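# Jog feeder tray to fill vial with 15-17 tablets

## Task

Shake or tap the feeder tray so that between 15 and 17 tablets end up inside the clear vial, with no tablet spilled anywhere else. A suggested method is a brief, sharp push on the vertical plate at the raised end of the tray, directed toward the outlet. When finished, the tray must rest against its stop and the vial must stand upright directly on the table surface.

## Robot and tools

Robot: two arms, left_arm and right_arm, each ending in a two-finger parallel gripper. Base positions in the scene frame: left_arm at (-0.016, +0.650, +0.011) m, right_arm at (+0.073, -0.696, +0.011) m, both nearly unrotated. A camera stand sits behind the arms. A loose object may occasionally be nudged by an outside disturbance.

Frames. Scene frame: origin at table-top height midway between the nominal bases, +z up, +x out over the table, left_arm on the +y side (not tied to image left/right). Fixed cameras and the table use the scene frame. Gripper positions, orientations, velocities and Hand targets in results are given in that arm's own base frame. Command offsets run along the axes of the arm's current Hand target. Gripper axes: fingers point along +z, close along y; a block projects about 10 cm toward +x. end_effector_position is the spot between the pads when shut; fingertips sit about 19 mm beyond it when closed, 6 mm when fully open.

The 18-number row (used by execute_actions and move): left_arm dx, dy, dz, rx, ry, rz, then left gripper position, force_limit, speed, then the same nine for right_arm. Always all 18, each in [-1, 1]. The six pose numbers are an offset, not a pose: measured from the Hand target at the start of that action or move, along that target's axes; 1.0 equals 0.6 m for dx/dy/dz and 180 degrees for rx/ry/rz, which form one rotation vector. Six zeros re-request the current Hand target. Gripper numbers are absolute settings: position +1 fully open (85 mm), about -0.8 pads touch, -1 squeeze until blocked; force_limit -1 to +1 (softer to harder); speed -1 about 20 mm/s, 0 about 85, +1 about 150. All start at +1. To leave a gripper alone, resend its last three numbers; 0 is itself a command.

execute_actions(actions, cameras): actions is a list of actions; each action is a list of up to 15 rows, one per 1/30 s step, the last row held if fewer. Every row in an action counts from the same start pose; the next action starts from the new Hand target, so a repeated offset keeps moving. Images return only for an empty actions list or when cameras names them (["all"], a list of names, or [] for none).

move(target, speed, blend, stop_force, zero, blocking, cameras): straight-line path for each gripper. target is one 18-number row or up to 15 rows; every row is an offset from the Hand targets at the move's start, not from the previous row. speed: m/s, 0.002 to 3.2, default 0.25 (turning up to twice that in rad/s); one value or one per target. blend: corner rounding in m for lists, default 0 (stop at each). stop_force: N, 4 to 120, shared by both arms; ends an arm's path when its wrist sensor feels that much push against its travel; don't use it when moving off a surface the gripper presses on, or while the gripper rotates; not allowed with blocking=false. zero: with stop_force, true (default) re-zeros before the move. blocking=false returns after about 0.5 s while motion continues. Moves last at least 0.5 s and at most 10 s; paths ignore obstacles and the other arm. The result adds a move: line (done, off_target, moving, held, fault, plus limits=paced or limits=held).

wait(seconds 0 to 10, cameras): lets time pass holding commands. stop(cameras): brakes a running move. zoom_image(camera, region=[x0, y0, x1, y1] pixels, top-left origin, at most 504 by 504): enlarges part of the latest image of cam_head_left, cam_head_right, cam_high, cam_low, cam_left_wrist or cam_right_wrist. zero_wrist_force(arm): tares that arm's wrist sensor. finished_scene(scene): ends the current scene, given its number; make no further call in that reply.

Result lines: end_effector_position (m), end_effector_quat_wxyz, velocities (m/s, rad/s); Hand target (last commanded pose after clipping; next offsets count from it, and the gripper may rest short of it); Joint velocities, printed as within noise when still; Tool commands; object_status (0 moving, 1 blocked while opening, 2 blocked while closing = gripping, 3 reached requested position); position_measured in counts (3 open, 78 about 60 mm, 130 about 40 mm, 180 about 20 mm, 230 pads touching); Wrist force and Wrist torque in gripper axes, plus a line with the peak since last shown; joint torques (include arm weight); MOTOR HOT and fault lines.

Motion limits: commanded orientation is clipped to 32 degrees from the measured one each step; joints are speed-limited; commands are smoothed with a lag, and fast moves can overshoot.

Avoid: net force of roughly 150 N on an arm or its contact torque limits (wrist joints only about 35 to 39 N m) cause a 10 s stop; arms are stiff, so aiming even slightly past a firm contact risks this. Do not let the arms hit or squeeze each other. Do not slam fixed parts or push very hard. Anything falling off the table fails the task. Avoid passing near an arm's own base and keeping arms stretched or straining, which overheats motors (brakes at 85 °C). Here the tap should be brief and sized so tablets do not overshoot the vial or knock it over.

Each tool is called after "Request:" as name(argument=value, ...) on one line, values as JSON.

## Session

Request:
execute_actions(actions=[])

Request:
zoom_image(camera="cam_low", region=[130, 10, 390, 230])

Request:
zoom_image(camera="cam_high", region=[180, 220, 300, 340])

Request:
zoom_image(camera="cam_head_left", region=[160, 220, 280, 310])

Scene clock: 0.00 s.
left_arm: end_effector_position=(+0.0903, -0.3669, +0.1847) position_measured=3 object_status=3 end_effector_quat_wxyz=(-0.235, +0.473, +0.845, -0.089) | right_arm: end_effector_position=(+0.1992, -0.1785, +0.1166) position_measured=3 object_status=3 end_effector_quat_wxyz=(-0.141, +0.840, +0.516, +0.090)
Joint positions: left_arm=[-1.44 -1.872 2.455 -2.001 -2.057 -0.381] | right_arm=[2.744 -1.034 -2.675 -1.132 1.881 1.622]
Joint velocities: within noise
Joint torques (N m): no reading
Wrist force (N): no reading
Wrist torque (N m): no reading
Wrist force, peak (N): no reading
Hand target: left_arm +0.0903, -0.3669, +0.1847; -0.235, +0.473, +0.845, -0.089 | right_arm +0.1992, -0.1785, +0.1166; -0.141, +0.840, +0.516, +0.090
Tool commands: left_gripper/position=+1.0 left_gripper/force_limit=+1.0 left_gripper/speed=+1.0 right_gripper/position=+1.0 right_gripper/force_limit=+1.0 right_gripper/speed=+1.0

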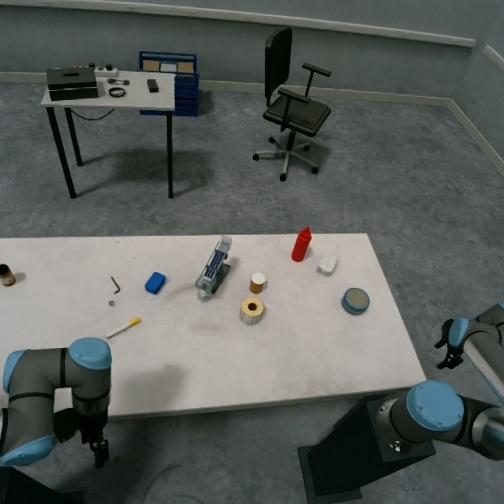

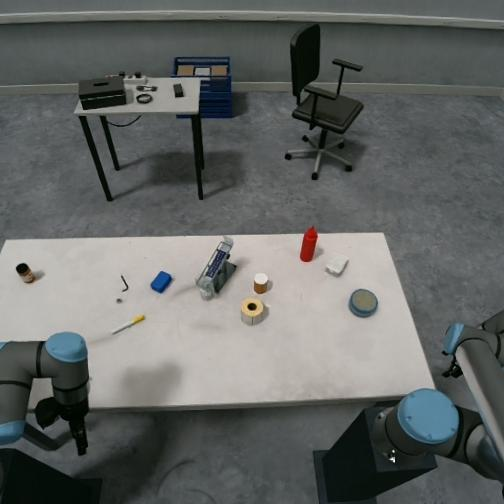

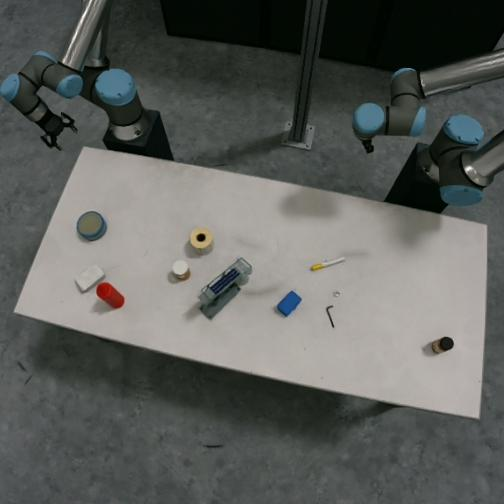

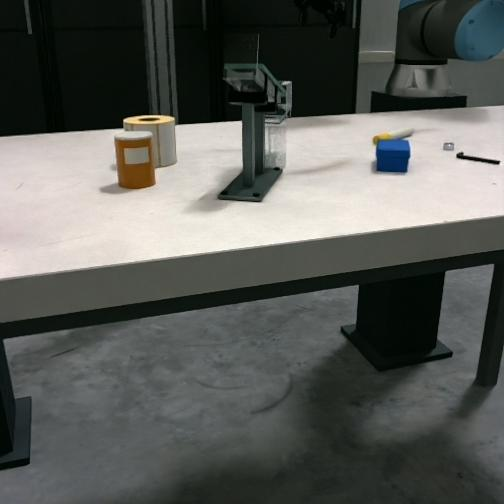

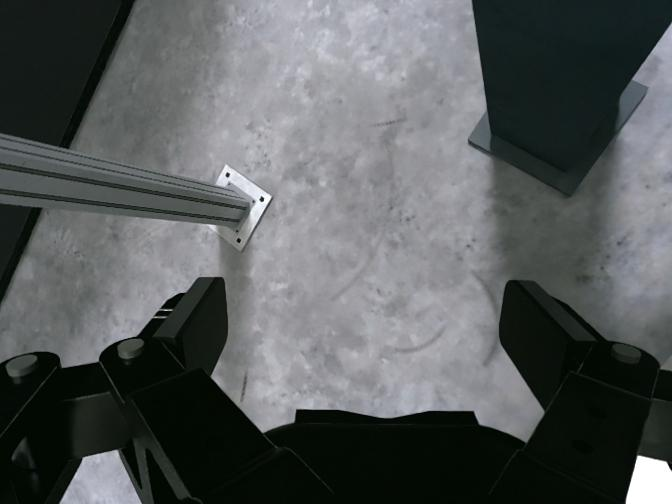

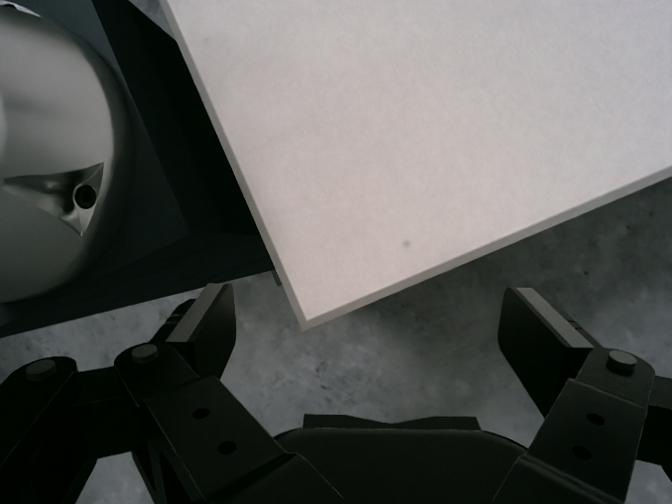

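Scaled by 1.938 from the camera's 504x504 image, which has a finer 720x720 frame.

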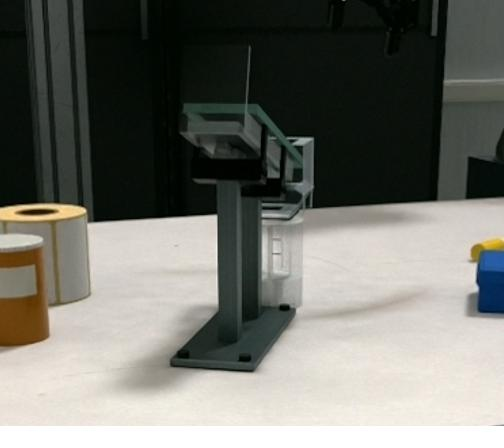

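Scaled by 4.200 from the camera's 504x504 image, which has a finer 720x720 frame.

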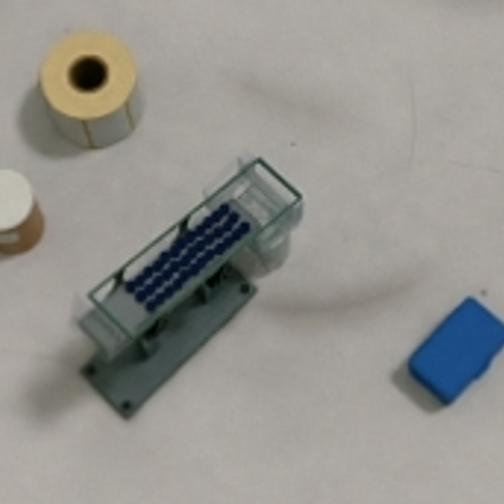

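Scaled by 4.200 from the camera's 504x504 image, which has a finer 720x720 frame.

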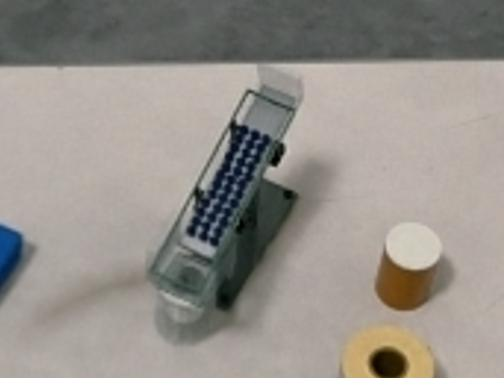

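Request:
move(target=[-0.78,0.666,-0.465,0.389,-0.038,-0.607,1,-1,0,0.92,0.153,-0.228,-0.0526,0.2057,-0.007,-0.78,-1,1], speed=0.45, cameras=["cam_left_wrist","cam_high"])

Request:
zoom_image(camera="cam_left_wrist", region=[150, 0, 550, 300])

Scene clock: 103.20 s.
left_arm: end_effector_position=(+0.7340, -0.5660, +0.1335) position_measured=3 object_status=3 end_effector_quat_wxyz=(-0.357, -0.562, +0.686, -0.293) | right_arm: end_effector_position=(+0.5293, +0.2021, +0.3962) position_measured=227 object_status=3 end_effector_quat_wxyz=(-0.227, +0.771, +0.445, +0.395)
Joint positions: left_arm=[-0.615 -0.938 1.815 -2.975 -2.418 -2.231] | right_arm=[3.583 -1.244 -2.427 -0.19 2.05 2.756]
Joint torques (N m): left_arm=[-17.44 -88.36 -28.67 -2.32 -2.87 -2.06] | right_arm=[-6.72 32.22 33.77 3.63 2.75 0.17]
Wrist force (N): left_arm=[-0.2 0.4 -0.4] | right_arm=[0.5 0.5 -1.0]
Wrist torque (N m): left_arm=[0.11 -0.01 0.34] | right_arm=[0.31 0.09 -0.24]
Wrist force, peak (N): left_arm=[1.9 -2.4 1.3] | right_arm=[2.6 0.7 -0.4]
Hand target: left_arm +0.7339, -0.5660, +0.1335; -0.358, -0.562, +0.686, -0.293 | right_arm +0.5292, +0.2021, +0.3962; -0.227, +0.771, +0.445, +0.395
Off the commanded pose: left_arm 0.000 m, 0 deg | right_arm 0.000 m, 0 deg.
move: done
Images, in order (width x height): cam_high 504x504, cam_left_wrist 672x504.

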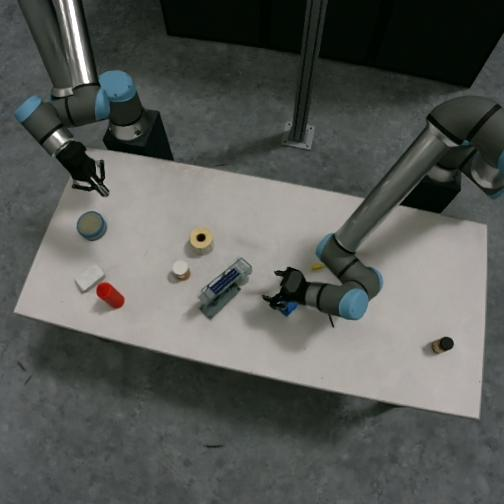

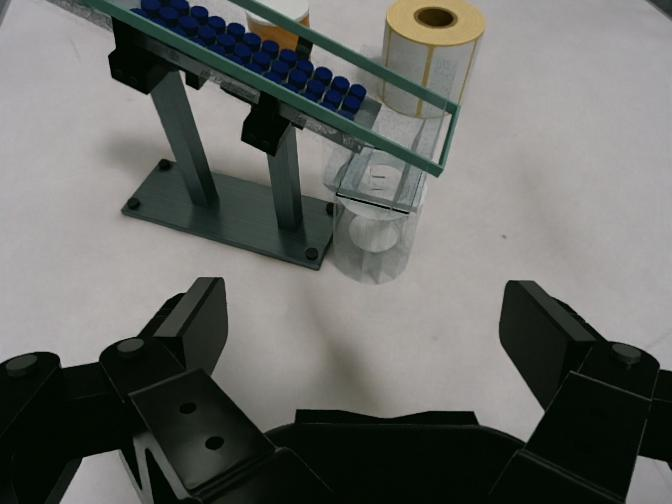

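Scaled by 1.260 from the camera's 672x504 image, which has a finer 960x720 frame.

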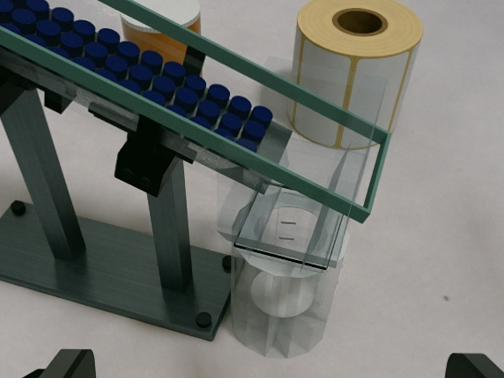

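Request:
move(target=[0,0,0,0,0,0,1,-1,0,0.141,0.196,0.64,0,0,0,-0.78,-1,1], speed=0.35, cameras=["cam_right_wrist","cam_low"])

Request:
zoom_image(camera="cam_right_wrist", region=[0, 160, 320, 400])

Request:
zoom_image(camera="cam_low", region=[200, 10, 340, 150])

Scene clock: 126.03 s.
left_arm: end_effector_position=(+0.7339, -0.5660, +0.1335) position_measured=3 object_status=3 end_effector_quat_wxyz=(-0.358, -0.562, +0.686, -0.293) | right_arm: end_effector_position=(+0.8117, +0.4556, +0.2403) position_measured=227 object_status=3 end_effector_quat_wxyz=(-0.227, +0.771, +0.445, +0.395)
Joint positions: left_arm=[-0.615 -0.938 1.815 -2.975 -2.418 -2.231] | right_arm=[3.731 -2.011 -1.962 0.154 1.936 2.861]
Joint torques (N m): left_arm=[-15.64 -85.71 -23.57 -0.81 0.17 -1.68] | right_arm=[-10.51 63.14 40.01 2.74 2.63 -1.33]
Wrist force (N): left_arm=[-0.2 0.2 -0.5] | right_arm=[-0.5 0.0 -0.7]
Wrist torque (N m): left_arm=[0.09 -0.01 0.34] | right_arm=[0.20 0.15 -0.20]
Wrist force, peak (N): left_arm=[-0.2 -0.1 -1.0] | right_arm=[0.0 -0.9 -5.2]
Hand target: left_arm +0.7339, -0.5660, +0.1335; -0.358, -0.562, +0.686, -0.293 | right_arm +0.8118, +0.4556, +0.2403; -0.227, +0.771, +0.445, +0.395
Off the commanded pose: left_arm 0.000 m, 0 deg | right_arm 0.000 m, 0 deg.
move: done
Images, in order (width x height): cam_low 504x504, cam_right_wrist 672x504.

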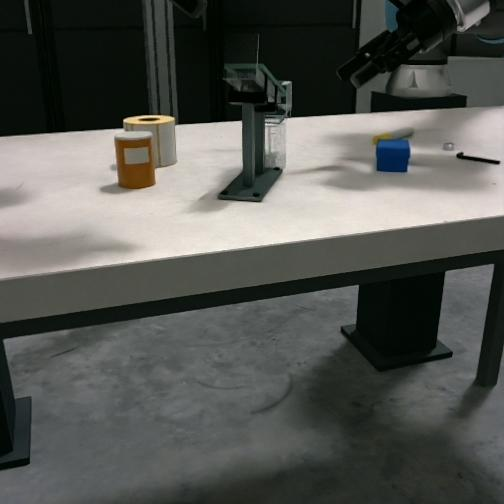

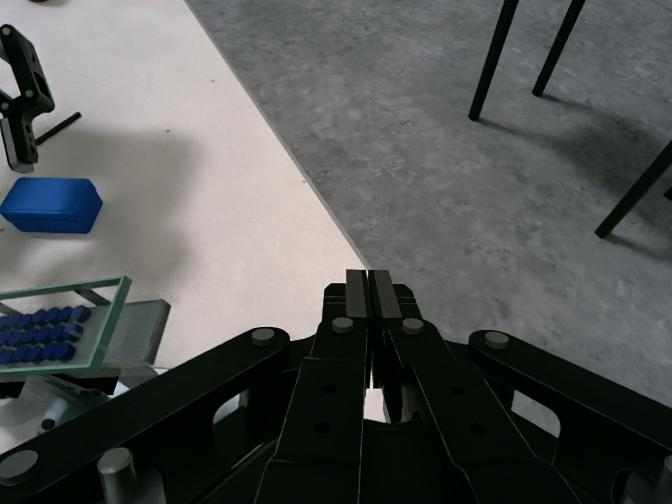

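Scaled by 1.575 from the camera's 672x504 image, which has a finer 960x720 frame.

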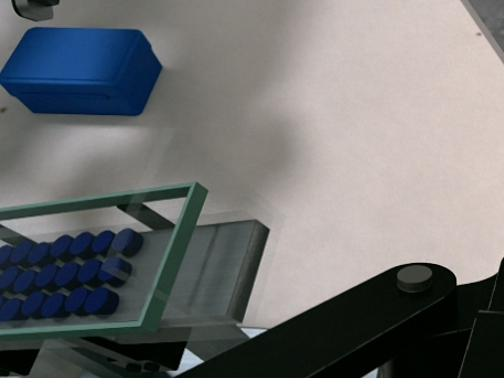

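Scaled by 3.600 from the camera's 504x504 image, which has a finer 720x720 frame.

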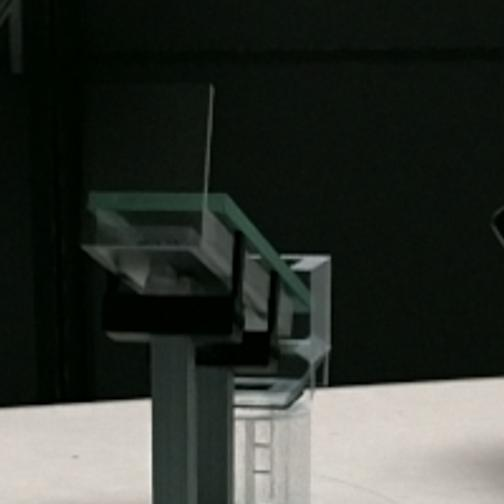

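Request:
move(target=[0,0,0,0,0,0,1,-1,0,-0.0375,-0.092,0.0365,0,0,0,-0.78,-1,1], speed=0.15, cameras=["cam_right_wrist","cam_low"])

Request:
zoom_image(camera="cam_right_wrist", region=[0, 200, 400, 500])

Request:
zoom_image(camera="cam_low", region=[200, 10, 340, 150])

Scene clock: 148.00 s.
left_arm: end_effector_position=(+0.7339, -0.5660, +0.1335) position_measured=3 object_status=3 end_effector_quat_wxyz=(-0.358, -0.562, +0.686, -0.293) | right_arm: end_effector_position=(+0.7663, +0.4872, +0.2089) position_measured=227 object_status=3 end_effector_quat_wxyz=(-0.227, +0.771, +0.445, +0.395)
Joint positions: left_arm=[-0.615 -0.938 1.815 -2.975 -2.418 -2.231] | right_arm=[3.805 -2.021 -2.032 0.251 1.878 2.91]
Joint torques (N m): left_arm=[-17.97 -84.74 -24.45 -0.77 0.26 -1.88] | right_arm=[-5.53 94.37 47.05 1.68 0.92 -1.28]
Wrist force (N): left_arm=[-0.7 0.3 -0.4] | right_arm=[-0.2 0.7 -0.5]
Wrist torque (N m): left_arm=[0.09 0.06 0.34] | right_arm=[0.25 0.19 -0.26]
Wrist force, peak (N): left_arm=[-0.5 0.3 -0.8] | right_arm=[1.0 2.2 -1.4]
Hand target: left_arm +0.7339, -0.5660, +0.1335; -0.358, -0.562, +0.686, -0.293 | right_arm +0.7664, +0.4872, +0.2092; -0.227, +0.771, +0.445, +0.395
Off the commanded pose: left_arm 0.000 m, 0 deg | right_arm 0.000 m, 0 deg.
move: done
Images, in order (width x height): cam_low 504x504, cam_right_wrist 672x504.

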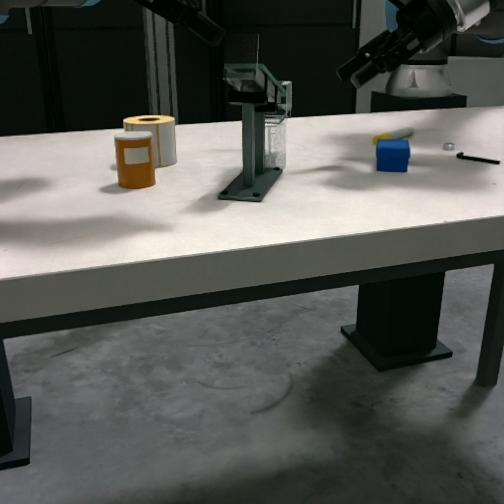

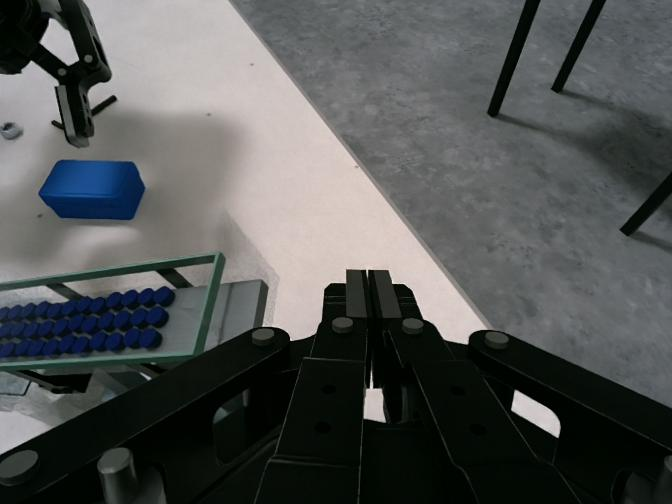

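Scaled by 1.260 from the camera's 672x504 image, which has a finer 960x720 frame.

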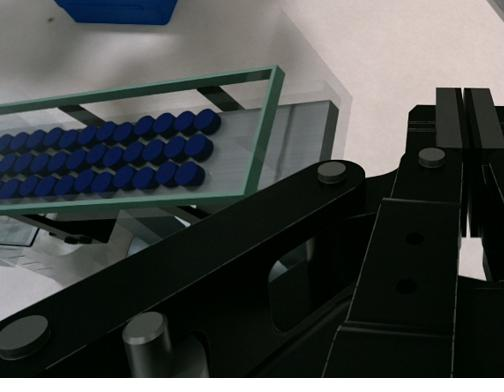

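Scaled by 3.600 from the camera's 504x504 image, which has a finer 720x720 frame.

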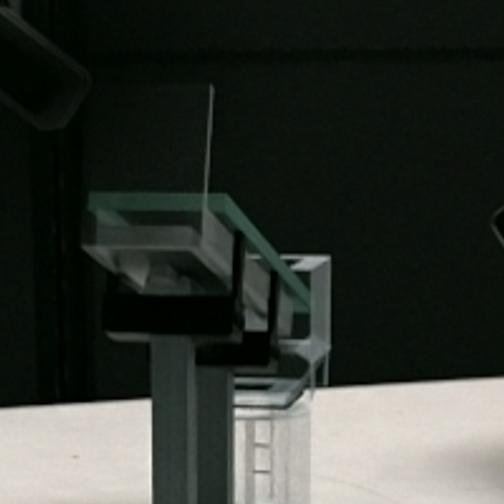

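Request:
move(target=[0,0,0,0,0,0,1,-1,0,0,-0.078,0,0,0,0,-0.78,-1,1], speed=0.04, stop_force=4, cameras=["cam_right_wrist"])

Request:
zoom_image(camera="cam_right_wrist", region=[20, 250, 270, 400])

Scene clock: 165.90 s.
left_arm: end_effector_position=(+0.7339, -0.5660, +0.1335) position_measured=3 object_status=3 end_effector_quat_wxyz=(-0.358, -0.562, +0.686, -0.293) | right_arm: end_effector_position=(+0.7259, +0.5106, +0.2091) position_measured=227 object_status=3 end_effector_quat_wxyz=(-0.227, +0.771, +0.445, +0.395)
Joint positions: left_arm=[-0.615 -0.938 1.815 -2.975 -2.418 -2.231] | right_arm=[3.87 -1.993 -2.084 0.286 1.827 2.951]
Joint torques (N m): left_arm=[-16.93 -84.98 -25.06 -0.52 0.07 -1.9] | right_arm=[-9.52 54.04 44.73 1.81 2.39 -1.46]
Wrist force (N): left_arm=[-0.2 0.1 -0.6] | right_arm=[0.5 1.5 -2.7]
Wrist torque (N m): left_arm=[0.07 -0.01 0.34] | right_arm=[0.25 0.08 -0.24]
Wrist force, peak (N): left_arm=[-0.7 0.3 -0.5] | right_arm=[-0.3 3.8 -2.7]
Hand target: left_arm +0.7339, -0.5660, +0.1335; -0.358, -0.562, +0.686, -0.293 | right_arm +0.7259, +0.5106, +0.2091; -0.227, +0.771, +0.445, +0.395
Off the commanded pose: left_arm 0.000 m, 0 deg | right_arm 0.000 m, 0 deg.
move: done
Images, in order (width x height): cam_right_wrist 672x504.

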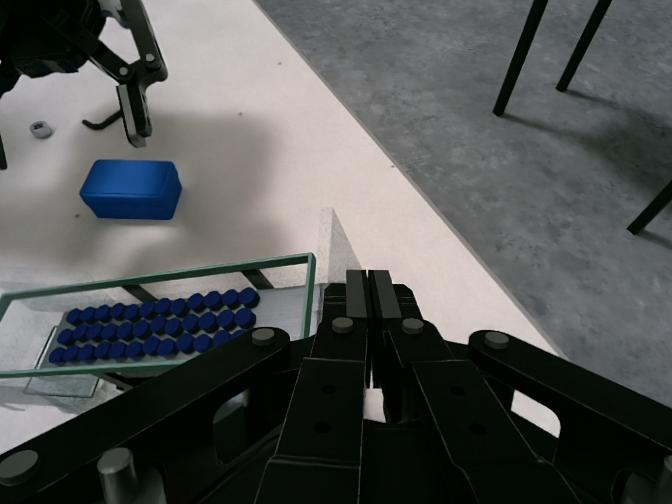

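Scaled by 2.016 from the camera's 672x504 image, which has a finer 960x720 frame.

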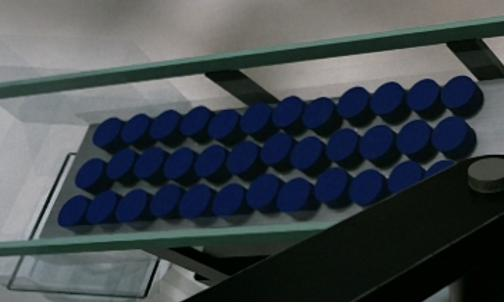

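Request:
execute_actions(actions=[[[0,0,0,0,0,0,1,-1,0,0,-0.002,0,0,0,0,-0.78,-1,1],[0,0,0,0,0,0,1,-1,0,0,-0.004,0,0,0,0,-0.78,-1,1],[0,0,0,0,0,0,1,-1,0,0,-0.006,0,0,0,0,-0.78,-1,1],[0,0,0,0,0,0,1,-1,0,0,-0.008,0,0,0,0,-0.78,-1,1],[0,0,0,0,0,0,1,-1,0,0,-0.01,0,0,0,0,-0.78,-1,1]],[[0,0,0,0,0,0,1,-1,0,0,0.035,0,0,0,0,-0.78,-1,1]]], cameras=["cam_right_wrist","cam_left_wrist"])

Request:
zoom_image(camera="cam_right_wrist", region=[0, 250, 250, 400])

Request:
zoom_image(camera="cam_left_wrist", region=[250, 50, 480, 300])

Scene clock: 184.43 s.
left_arm: end_effector_position=(+0.7339, -0.5660, +0.1335) position_measured=3 object_status=3 end_effector_quat_wxyz=(-0.358, -0.562, +0.686, -0.293) | right_arm: end_effector_position=(+0.7388, +0.5032, +0.2091) position_measured=227 object_status=3 end_effector_quat_wxyz=(-0.227, +0.771, +0.445, +0.395)
Joint positions: left_arm=[-0.615 -0.938 1.815 -2.975 -2.418 -2.231] | right_arm=[3.849 -2.002 -2.068 0.275 1.844 2.938]
Joint torques (N m): left_arm=[-16.14 -85.56 -25.31 -0.95 0.22 -2.11] | right_arm=[-9.83 91.34 23.59 8.8 1.21 -1.25]
Wrist force (N): left_arm=[-0.4 -0.2 -0.6] | right_arm=[-0.3 0.4 -1.4]
Wrist torque (N m): left_arm=[0.01 0.01 0.34] | right_arm=[0.26 0.18 -0.06]
Wrist force, peak (N): left_arm=[-0.4 0.1 -0.8] | right_arm=[-2.2 8.6 -3.4]
Hand target: left_arm +0.7339, -0.5660, +0.1335; -0.358, -0.562, +0.686, -0.293 | right_arm +0.7388, +0.5031, +0.2091; -0.227, +0.771, +0.445, +0.395
Off the commanded pose: left_arm 0.000 m, 0 deg | right_arm 0.000 m, 0 deg.
Images, in order (width x height): cam_left_wrist 672x504, cam_right_wrist 672x504.

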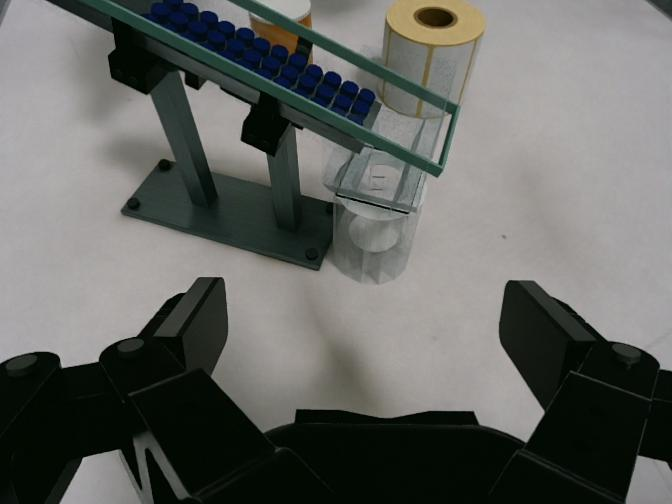

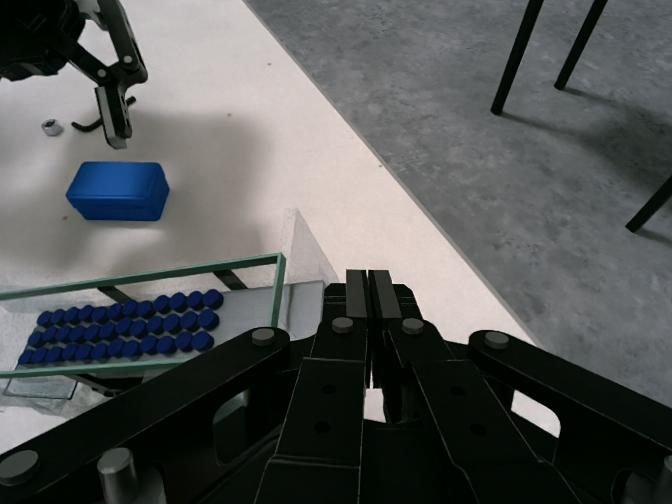

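Scaled by 2.016 from the camera's 672x504 image, which has a finer 960x720 frame.

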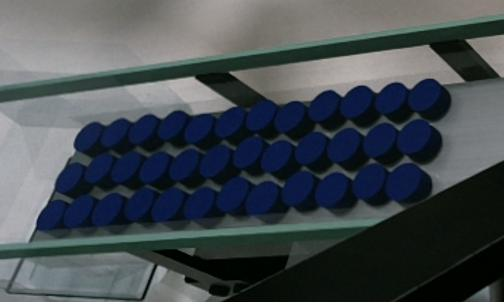

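Scaled by 2.016 from the camera's 672x504 image, which has a finer 960x720 frame.

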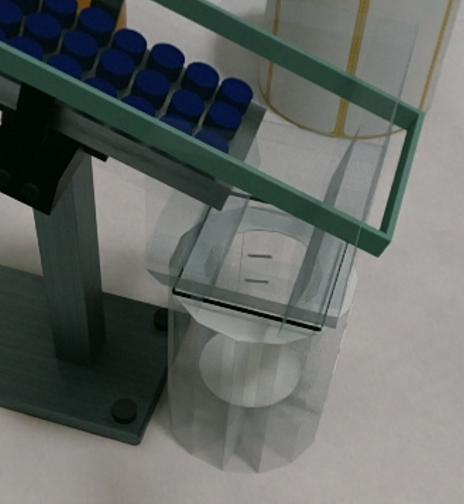

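Request:
execute_actions(actions=[[[0,0,0,0,0,0,1,-1,0,0,-0.005,0,0,0,0,-0.78,-1,1],[0,0,0,0,0,0,1,-1,0,0,-0.011,0,0,0,0,-0.78,-1,1],[0,0,0,0,0,0,1,-1,0,0,-0.017,0,0,0,0,-0.78,-1,1],[0,0,0,0,0,0,1,-1,0,0,-0.022,0,0,0,0,-0.78,-1,1],[0,0,0,0,0,0,1,-1,0,0,-0.026,0,0,0,0,-0.78,-1,1],[0,0,0,0,0,0,1,-1,0,0,-0.03,0,0,0,0,-0.78,-1,1],[0,0,0,0,0,0,1,-1,0,0,-0.033,0,0,0,0,-0.78,-1,1],[0,0,0,0,0,0,1,-1,0,0,-0.036,0,0,0,0,-0.78,-1,1],[0,0,0,0,0,0,1,-1,0,0,-0.037,0,0,0,0,-0.78,-1,1]],[[0,0,0,0,0,0,1,-1,0,0,0.037,0,0,0,0,-0.78,-1,1]]], cameras=["cam_right_wrist","cam_left_wrist"])

Request:
zoom_image(camera="cam_right_wrist", region=[0, 250, 250, 400])

Request:
zoom_image(camera="cam_left_wrist", region=[250, 50, 480, 300])

Scene clock: 202.93 s.
left_arm: end_effector_position=(+0.7339, -0.5660, +0.1335) position_measured=3 object_status=3 end_effector_quat_wxyz=(-0.358, -0.562, +0.686, -0.293) | right_arm: end_effector_position=(+0.7388, +0.5032, +0.2091) position_measured=227 object_status=3 end_effector_quat_wxyz=(-0.227, +0.771, +0.445, +0.395)
Joint positions: left_arm=[-0.615 -0.938 1.815 -2.975 -2.418 -2.231] | right_arm=[3.849 -2.002 -2.068 0.275 1.844 2.938]
Joint torques (N m): left_arm=[-15.54 -85.98 -24.17 -0.69 0.27 -1.73] | right_arm=[-10.86 92.04 25.83 8.64 1.14 -1.3]
Wrist force (N): left_arm=[-0.4 0.2 -0.5] | right_arm=[-0.2 0.4 -1.5]
Wrist torque (N m): left_arm=[0.08 0.01 0.34] | right_arm=[0.28 0.17 -0.06]
Wrist force, peak (N): left_arm=[-0.5 0.1 -0.8] | right_arm=[-3.1 10.0 -4.0]
Hand target: left_arm +0.7339, -0.5660, +0.1335; -0.358, -0.562, +0.686, -0.293 | right_arm +0.7388, +0.5031, +0.2091; -0.227, +0.771, +0.445, +0.395
Off the commanded pose: left_arm 0.000 m, 0 deg | right_arm 0.000 m, 0 deg.
Images, in order (width x height): cam_left_wrist 672x504, cam_right_wrist 672x504.

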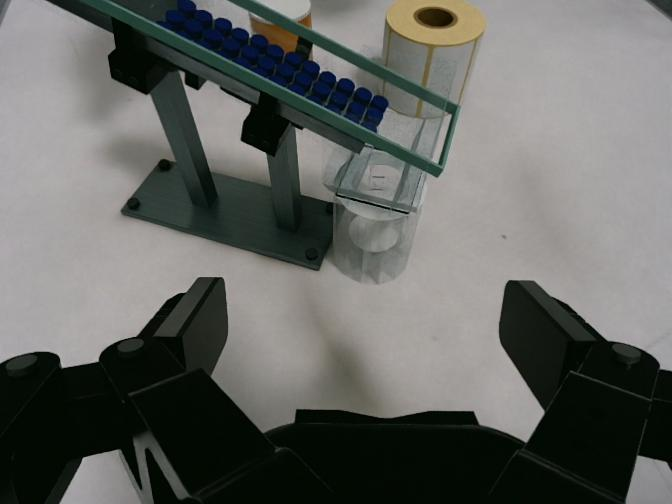

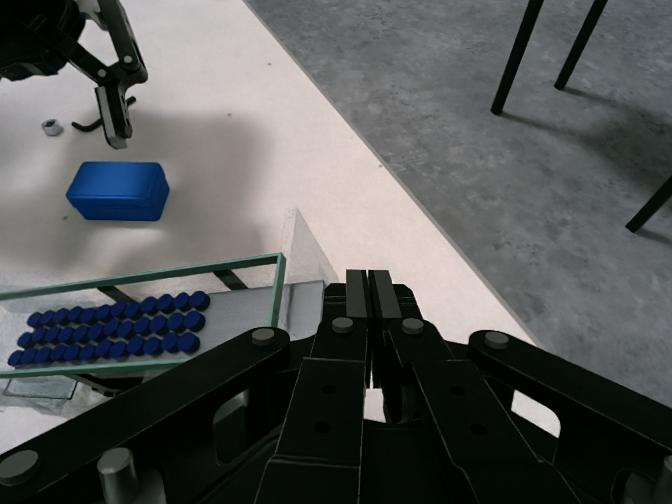

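Scaled by 2.016 from the camera's 672x504 image, which has a finer 960x720 frame.

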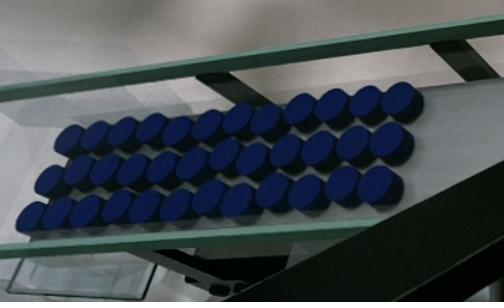

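Scaled by 2.016 from the camera's 672x504 image, which has a finer 960x720 frame.

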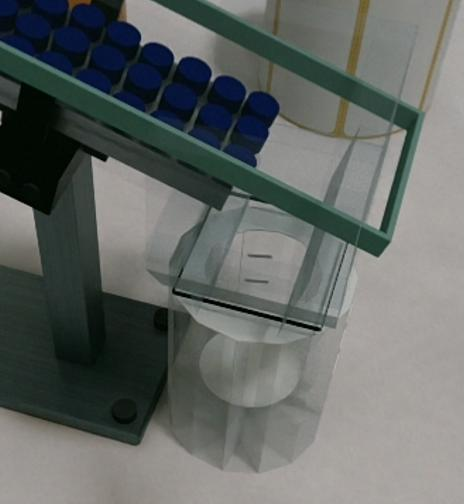

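Request:
execute_actions(actions=[[[0,0,0,0,0,0,1,-1,0,0,-0.005,0,0,0,0,-0.78,-1,1],[0,0,0,0,0,0,1,-1,0,0,-0.011,0,0,0,0,-0.78,-1,1],[0,0,0,0,0,0,1,-1,0,0,-0.017,0,0,0,0,-0.78,-1,1],[0,0,0,0,0,0,1,-1,0,0,-0.022,0,0,0,0,-0.78,-1,1],[0,0,0,0,0,0,1,-1,0,0,-0.026,0,0,0,0,-0.78,-1,1],[0,0,0,0,0,0,1,-1,0,0,-0.03,0,0,0,0,-0.78,-1,1],[0,0,0,0,0,0,1,-1,0,0,-0.033,0,0,0,0,-0.78,-1,1],[0,0,0,0,0,0,1,-1,0,0,-0.036,0,0,0,0,-0.78,-1,1],[0,0,0,0,0,0,1,-1,0,0,-0.037,0,0,0,0,-0.78,-1,1]],[[0,0,0,0,0,0,1,-1,0,0,0.037,0,0,0,0,-0.78,-1,1]],[[0,0,0,0,0,0,1,-1,0,0,-0.005,0,0,0,0,-0.78,-1,1],[0,0,0,0,0,0,1,-1,0,0,-0.011,0,0,0,0,-0.78,-1,1],[0,0,0,0,0,0,1,-1,0,0,-0.017,0,0,0,0,-0.78,-1,1],[0,0,0,0,0,0,1,-1,0,0,-0.022,0,0,0,0,-0.78,-1,1],[0,0,0,0,0,0,1,-1,0,0,-0.026,0,0,0,0,-0.78,-1,1],[0,0,0,0,0,0,1,-1,0,0,-0.03,0,0,0,0,-0.78,-1,1],[0,0,0,0,0,0,1,-1,0,0,-0.033,0,0,0,0,-0.78,-1,1],[0,0,0,0,0,0,1,-1,0,0,-0.036,0,0,0,0,-0.78,-1,1],[0,0,0,0,0,0,1,-1,0,0,-0.037,0,0,0,0,-0.78,-1,1]],[[0,0,0,0,0,0,1,-1,0,0,0.037,0,0,0,0,-0.78,-1,1]]], cameras=["cam_right_wrist","cam_left_wrist"])

Request:
zoom_image(camera="cam_right_wrist", region=[0, 250, 250, 400])

Request:
zoom_image(camera="cam_left_wrist", region=[250, 50, 480, 300])

Scene clock: 223.47 s.
left_arm: end_effector_position=(+0.7339, -0.5660, +0.1335) position_measured=3 object_status=3 end_effector_quat_wxyz=(-0.358, -0.562, +0.686, -0.293) | right_arm: end_effector_position=(+0.7388, +0.5032, +0.2091) position_measured=227 object_status=3 end_effector_quat_wxyz=(-0.227, +0.771, +0.445, +0.395)
Joint positions: left_arm=[-0.615 -0.938 1.815 -2.975 -2.418 -2.231] | right_arm=[3.849 -2.002 -2.068 0.275 1.844 2.938]
Joint torques (N m): left_arm=[-16.91 -86.85 -24.14 -1 0.36 -1.98] | right_arm=[-11.21 91.43 25.55 8.87 1.17 -1.27]
Wrist force (N): left_arm=[-0.2 0.2 -0.3] | right_arm=[0.1 0.4 -1.4]
Wrist torque (N m): left_arm=[0.07 -0.01 0.34] | right_arm=[0.27 0.12 -0.06]
Wrist force, peak (N): left_arm=[-0.2 0.0 -1.0] | right_arm=[-2.6 9.7 -4.5]
Hand target: left_arm +0.7339, -0.5660, +0.1335; -0.358, -0.562, +0.686, -0.293 | right_arm +0.7388, +0.5031, +0.2091; -0.227, +0.771, +0.445, +0.395
Off the commanded pose: left_arm 0.000 m, 0 deg | right_arm 0.000 m, 0 deg.
Images, in order (width x height): cam_left_wrist 672x504, cam_right_wrist 672x504.

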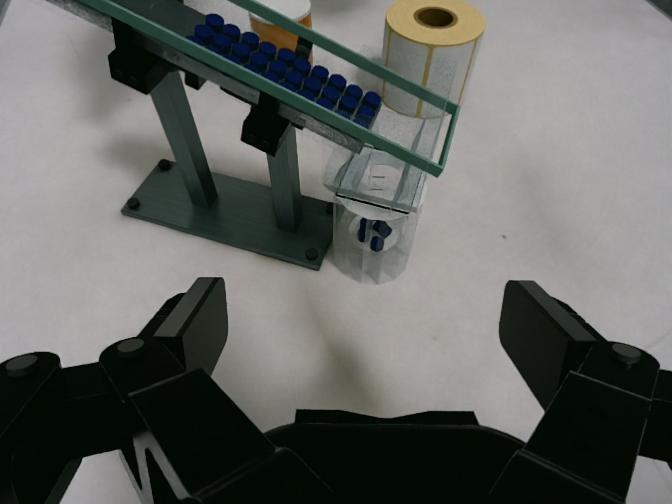

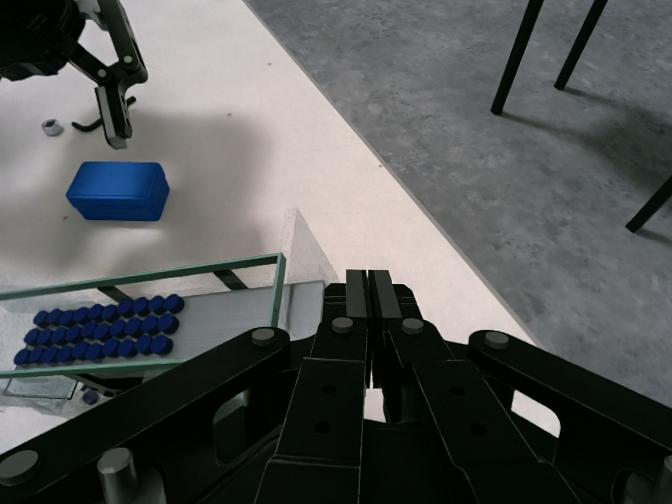

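Scaled by 2.016 from the camera's 672x504 image, which has a finer 960x720 frame.

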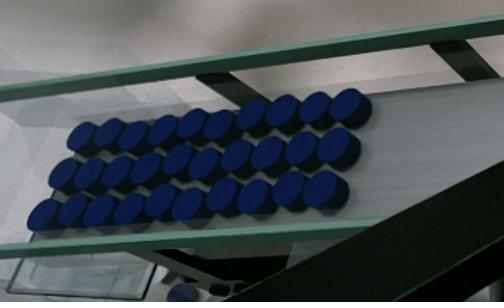

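Scaled by 2.016 from the camera's 672x504 image, which has a finer 960x720 frame.

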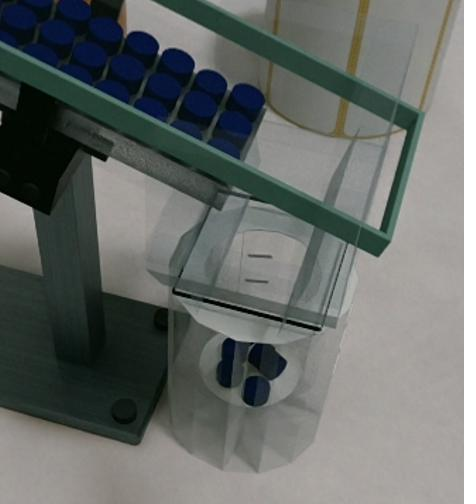

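Request:
execute_actions(actions=[[[0,0,0,0,0,0,1,-1,0,0,-0.005,0,0,0,0,-0.78,-1,1],[0,0,0,0,0,0,1,-1,0,0,-0.011,0,0,0,0,-0.78,-1,1],[0,0,0,0,0,0,1,-1,0,0,-0.017,0,0,0,0,-0.78,-1,1],[0,0,0,0,0,0,1,-1,0,0,-0.022,0,0,0,0,-0.78,-1,1],[0,0,0,0,0,0,1,-1,0,0,-0.026,0,0,0,0,-0.78,-1,1],[0,0,0,0,0,0,1,-1,0,0,-0.03,0,0,0,0,-0.78,-1,1],[0,0,0,0,0,0,1,-1,0,0,-0.033,0,0,0,0,-0.78,-1,1],[0,0,0,0,0,0,1,-1,0,0,-0.036,0,0,0,0,-0.78,-1,1],[0,0,0,0,0,0,1,-1,0,0,-0.037,0,0,0,0,-0.78,-1,1]],[[0,0,0,0,0,0,1,-1,0,0,0.037,0,0,0,0,-0.78,-1,1]],[[0,0,0,0,0,0,1,-1,0,0,-0.005,0,0,0,0,-0.78,-1,1],[0,0,0,0,0,0,1,-1,0,0,-0.011,0,0,0,0,-0.78,-1,1],[0,0,0,0,0,0,1,-1,0,0,-0.017,0,0,0,0,-0.78,-1,1],[0,0,0,0,0,0,1,-1,0,0,-0.022,0,0,0,0,-0.78,-1,1],[0,0,0,0,0,0,1,-1,0,0,-0.026,0,0,0,0,-0.78,-1,1],[0,0,0,0,0,0,1,-1,0,0,-0.03,0,0,0,0,-0.78,-1,1],[0,0,0,0,0,0,1,-1,0,0,-0.033,0,0,0,0,-0.78,-1,1],[0,0,0,0,0,0,1,-1,0,0,-0.036,0,0,0,0,-0.78,-1,1],[0,0,0,0,0,0,1,-1,0,0,-0.037,0,0,0,0,-0.78,-1,1]],[[0,0,0,0,0,0,1,-1,0,0,0.037,0,0,0,0,-0.78,-1,1]],[[0,0,0,0,0,0,1,-1,0,0,-0.005,0,0,0,0,-0.78,-1,1],[0,0,0,0,0,0,1,-1,0,0,-0.011,0,0,0,0,-0.78,-1,1],[0,0,0,0,0,0,1,-1,0,0,-0.017,0,0,0,0,-0.78,-1,1],[0,0,0,0,0,0,1,-1,0,0,-0.022,0,0,0,0,-0.78,-1,1],[0,0,0,0,0,0,1,-1,0,0,-0.026,0,0,0,0,-0.78,-1,1],[0,0,0,0,0,0,1,-1,0,0,-0.03,0,0,0,0,-0.78,-1,1],[0,0,0,0,0,0,1,-1,0,0,-0.033,0,0,0,0,-0.78,-1,1],[0,0,0,0,0,0,1,-1,0,0,-0.036,0,0,0,0,-0.78,-1,1],[0,0,0,0,0,0,1,-1,0,0,-0.037,0,0,0,0,-0.78,-1,1]],[[0,0,0,0,0,0,1,-1,0,0,0.037,0,0,0,0,-0.78,-1,1]]], cameras=["cam_right_wrist","cam_left_wrist"])

Request:
zoom_image(camera="cam_right_wrist", region=[0, 250, 250, 400])

Request:
zoom_image(camera="cam_left_wrist", region=[250, 50, 480, 300])

Scene clock: 253.83 s.
left_arm: end_effector_position=(+0.7339, -0.5660, +0.1335) position_measured=3 object_status=3 end_effector_quat_wxyz=(-0.358, -0.562, +0.686, -0.293) | right_arm: end_effector_position=(+0.7388, +0.5032, +0.2091) position_measured=227 object_status=3 end_effector_quat_wxyz=(-0.227, +0.771, +0.445, +0.395)
Joint positions: left_arm=[-0.615 -0.938 1.815 -2.975 -2.418 -2.231] | right_arm=[3.849 -2.002 -2.068 0.275 1.844 2.938]
Joint torques (N m): left_arm=[-13.06 -88.29 -25.03 -0.74 0.49 -1.75] | right_arm=[-11.28 92.71 26.31 8.89 1.15 -1.16]
Wrist force (N): left_arm=[-0.1 0.2 -0.3] | right_arm=[0.0 0.3 -1.4]
Wrist torque (N m): left_arm=[0.09 -0.03 0.34] | right_arm=[0.24 0.14 -0.06]
Wrist force, peak (N): left_arm=[-0.6 0.2 -0.7] | right_arm=[-2.2 9.8 -4.2]
Hand target: left_arm +0.7339, -0.5660, +0.1335; -0.358, -0.562, +0.686, -0.293 | right_arm +0.7388, +0.5031, +0.2091; -0.227, +0.771, +0.445, +0.395
Off the commanded pose: left_arm 0.000 m, 0 deg | right_arm 0.000 m, 0 deg.
Images, in order (width x height): cam_left_wrist 672x504, cam_right_wrist 672x504.

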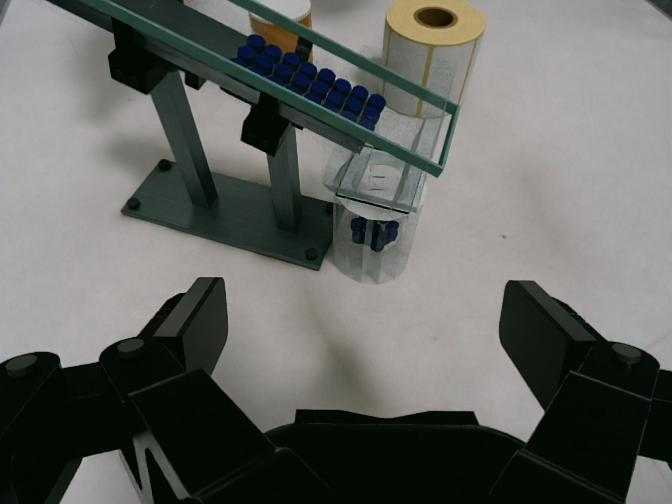

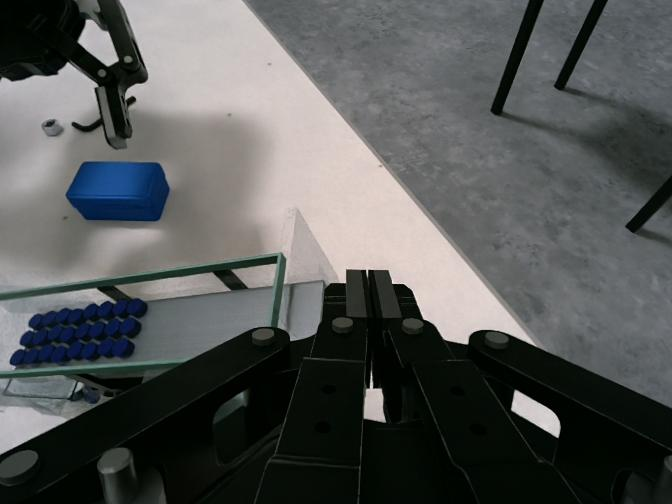

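Scaled by 2.016 from the camera's 672x504 image, which has a finer 960x720 frame.

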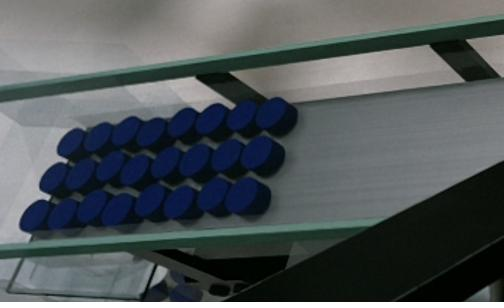

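Scaled by 2.016 from the camera's 672x504 image, which has a finer 960x720 frame.

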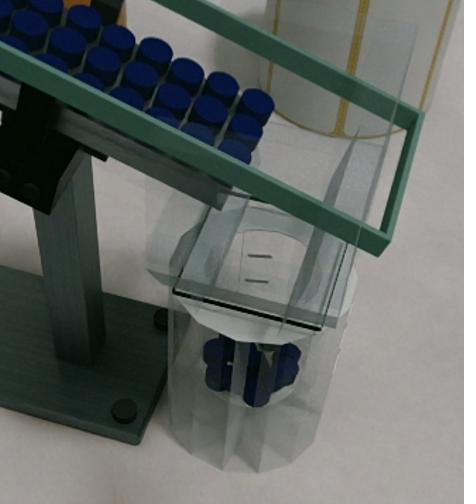

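Request:
execute_actions(actions=[[[0,0,0,0,0,0,1,-1,0,0,-0.005,0,0,0,0,-0.78,-1,1],[0,0,0,0,0,0,1,-1,0,0,-0.011,0,0,0,0,-0.78,-1,1],[0,0,0,0,0,0,1,-1,0,0,-0.017,0,0,0,0,-0.78,-1,1],[0,0,0,0,0,0,1,-1,0,0,-0.022,0,0,0,0,-0.78,-1,1],[0,0,0,0,0,0,1,-1,0,0,-0.026,0,0,0,0,-0.78,-1,1],[0,0,0,0,0,0,1,-1,0,0,-0.03,0,0,0,0,-0.78,-1,1],[0,0,0,0,0,0,1,-1,0,0,-0.033,0,0,0,0,-0.78,-1,1],[0,0,0,0,0,0,1,-1,0,0,-0.036,0,0,0,0,-0.78,-1,1],[0,0,0,0,0,0,1,-1,0,0,-0.037,0,0,0,0,-0.78,-1,1]],[[0,0,0,0,0,0,1,-1,0,0,0.037,0,0,0,0,-0.78,-1,1]]], cameras=["cam_right_wrist","cam_left_wrist"])

Request:
zoom_image(camera="cam_right_wrist", region=[0, 250, 250, 400])

Request:
zoom_image(camera="cam_left_wrist", region=[250, 50, 480, 300])

Scene clock: 269.30 s.
left_arm: end_effector_position=(+0.7339, -0.5660, +0.1335) position_measured=3 object_status=3 end_effector_quat_wxyz=(-0.358, -0.562, +0.686, -0.293) | right_arm: end_effector_position=(+0.7388, +0.5032, +0.2091) position_measured=227 object_status=3 end_effector_quat_wxyz=(-0.227, +0.771, +0.445, +0.395)
Joint positions: left_arm=[-0.615 -0.938 1.815 -2.975 -2.418 -2.231] | right_arm=[3.849 -2.002 -2.068 0.275 1.844 2.938]
Joint torques (N m): left_arm=[-13.05 -89.03 -25.57 -1.02 0.6 -1.76] | right_arm=[-11.38 90.99 25.59 8.76 0.93 -1.11]
Wrist force (N): left_arm=[-0.3 0.0 -0.3] | right_arm=[0.1 0.3 -1.2]
Wrist torque (N m): left_arm=[0.05 -0.01 0.34] | right_arm=[0.24 0.11 -0.05]
Wrist force, peak (N): left_arm=[-0.2 0.4 -0.9] | right_arm=[-3.1 10.0 -4.1]
Hand target: left_arm +0.7339, -0.5660, +0.1335; -0.358, -0.562, +0.686, -0.293 | right_arm +0.7388, +0.5031, +0.2091; -0.227, +0.771, +0.445, +0.395
Off the commanded pose: left_arm 0.000 m, 0 deg | right_arm 0.000 m, 0 deg.
Images, in order (width x height): cam_left_wrist 672x504, cam_right_wrist 672x504.

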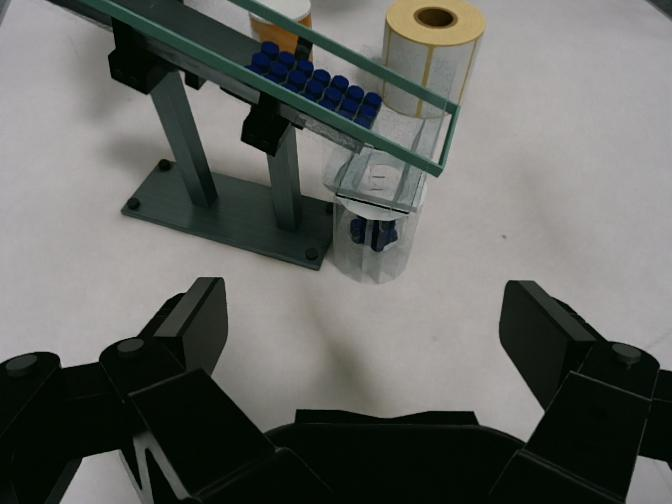

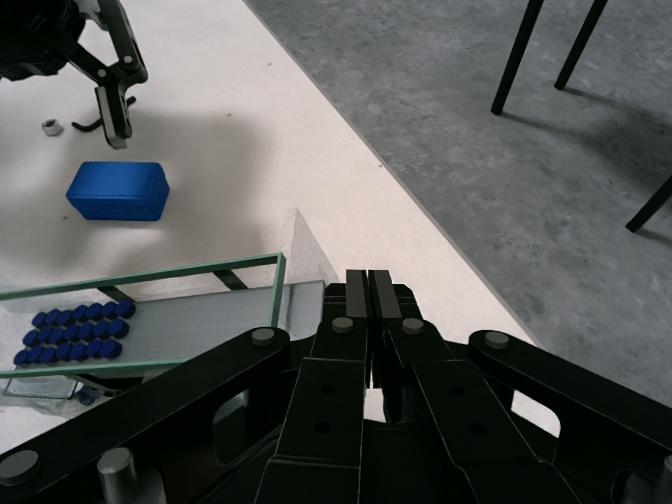

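Scaled by 2.016 from the camera's 672x504 image, which has a finer 960x720 frame.

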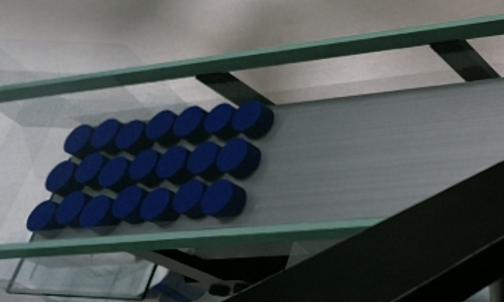

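Scaled by 2.016 from the camera's 672x504 image, which has a finer 960x720 frame.

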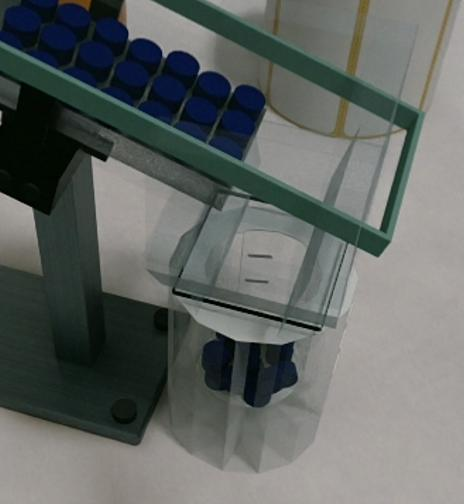

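Request:
finished_scene(scene=2)

The scene is finished: the task was done.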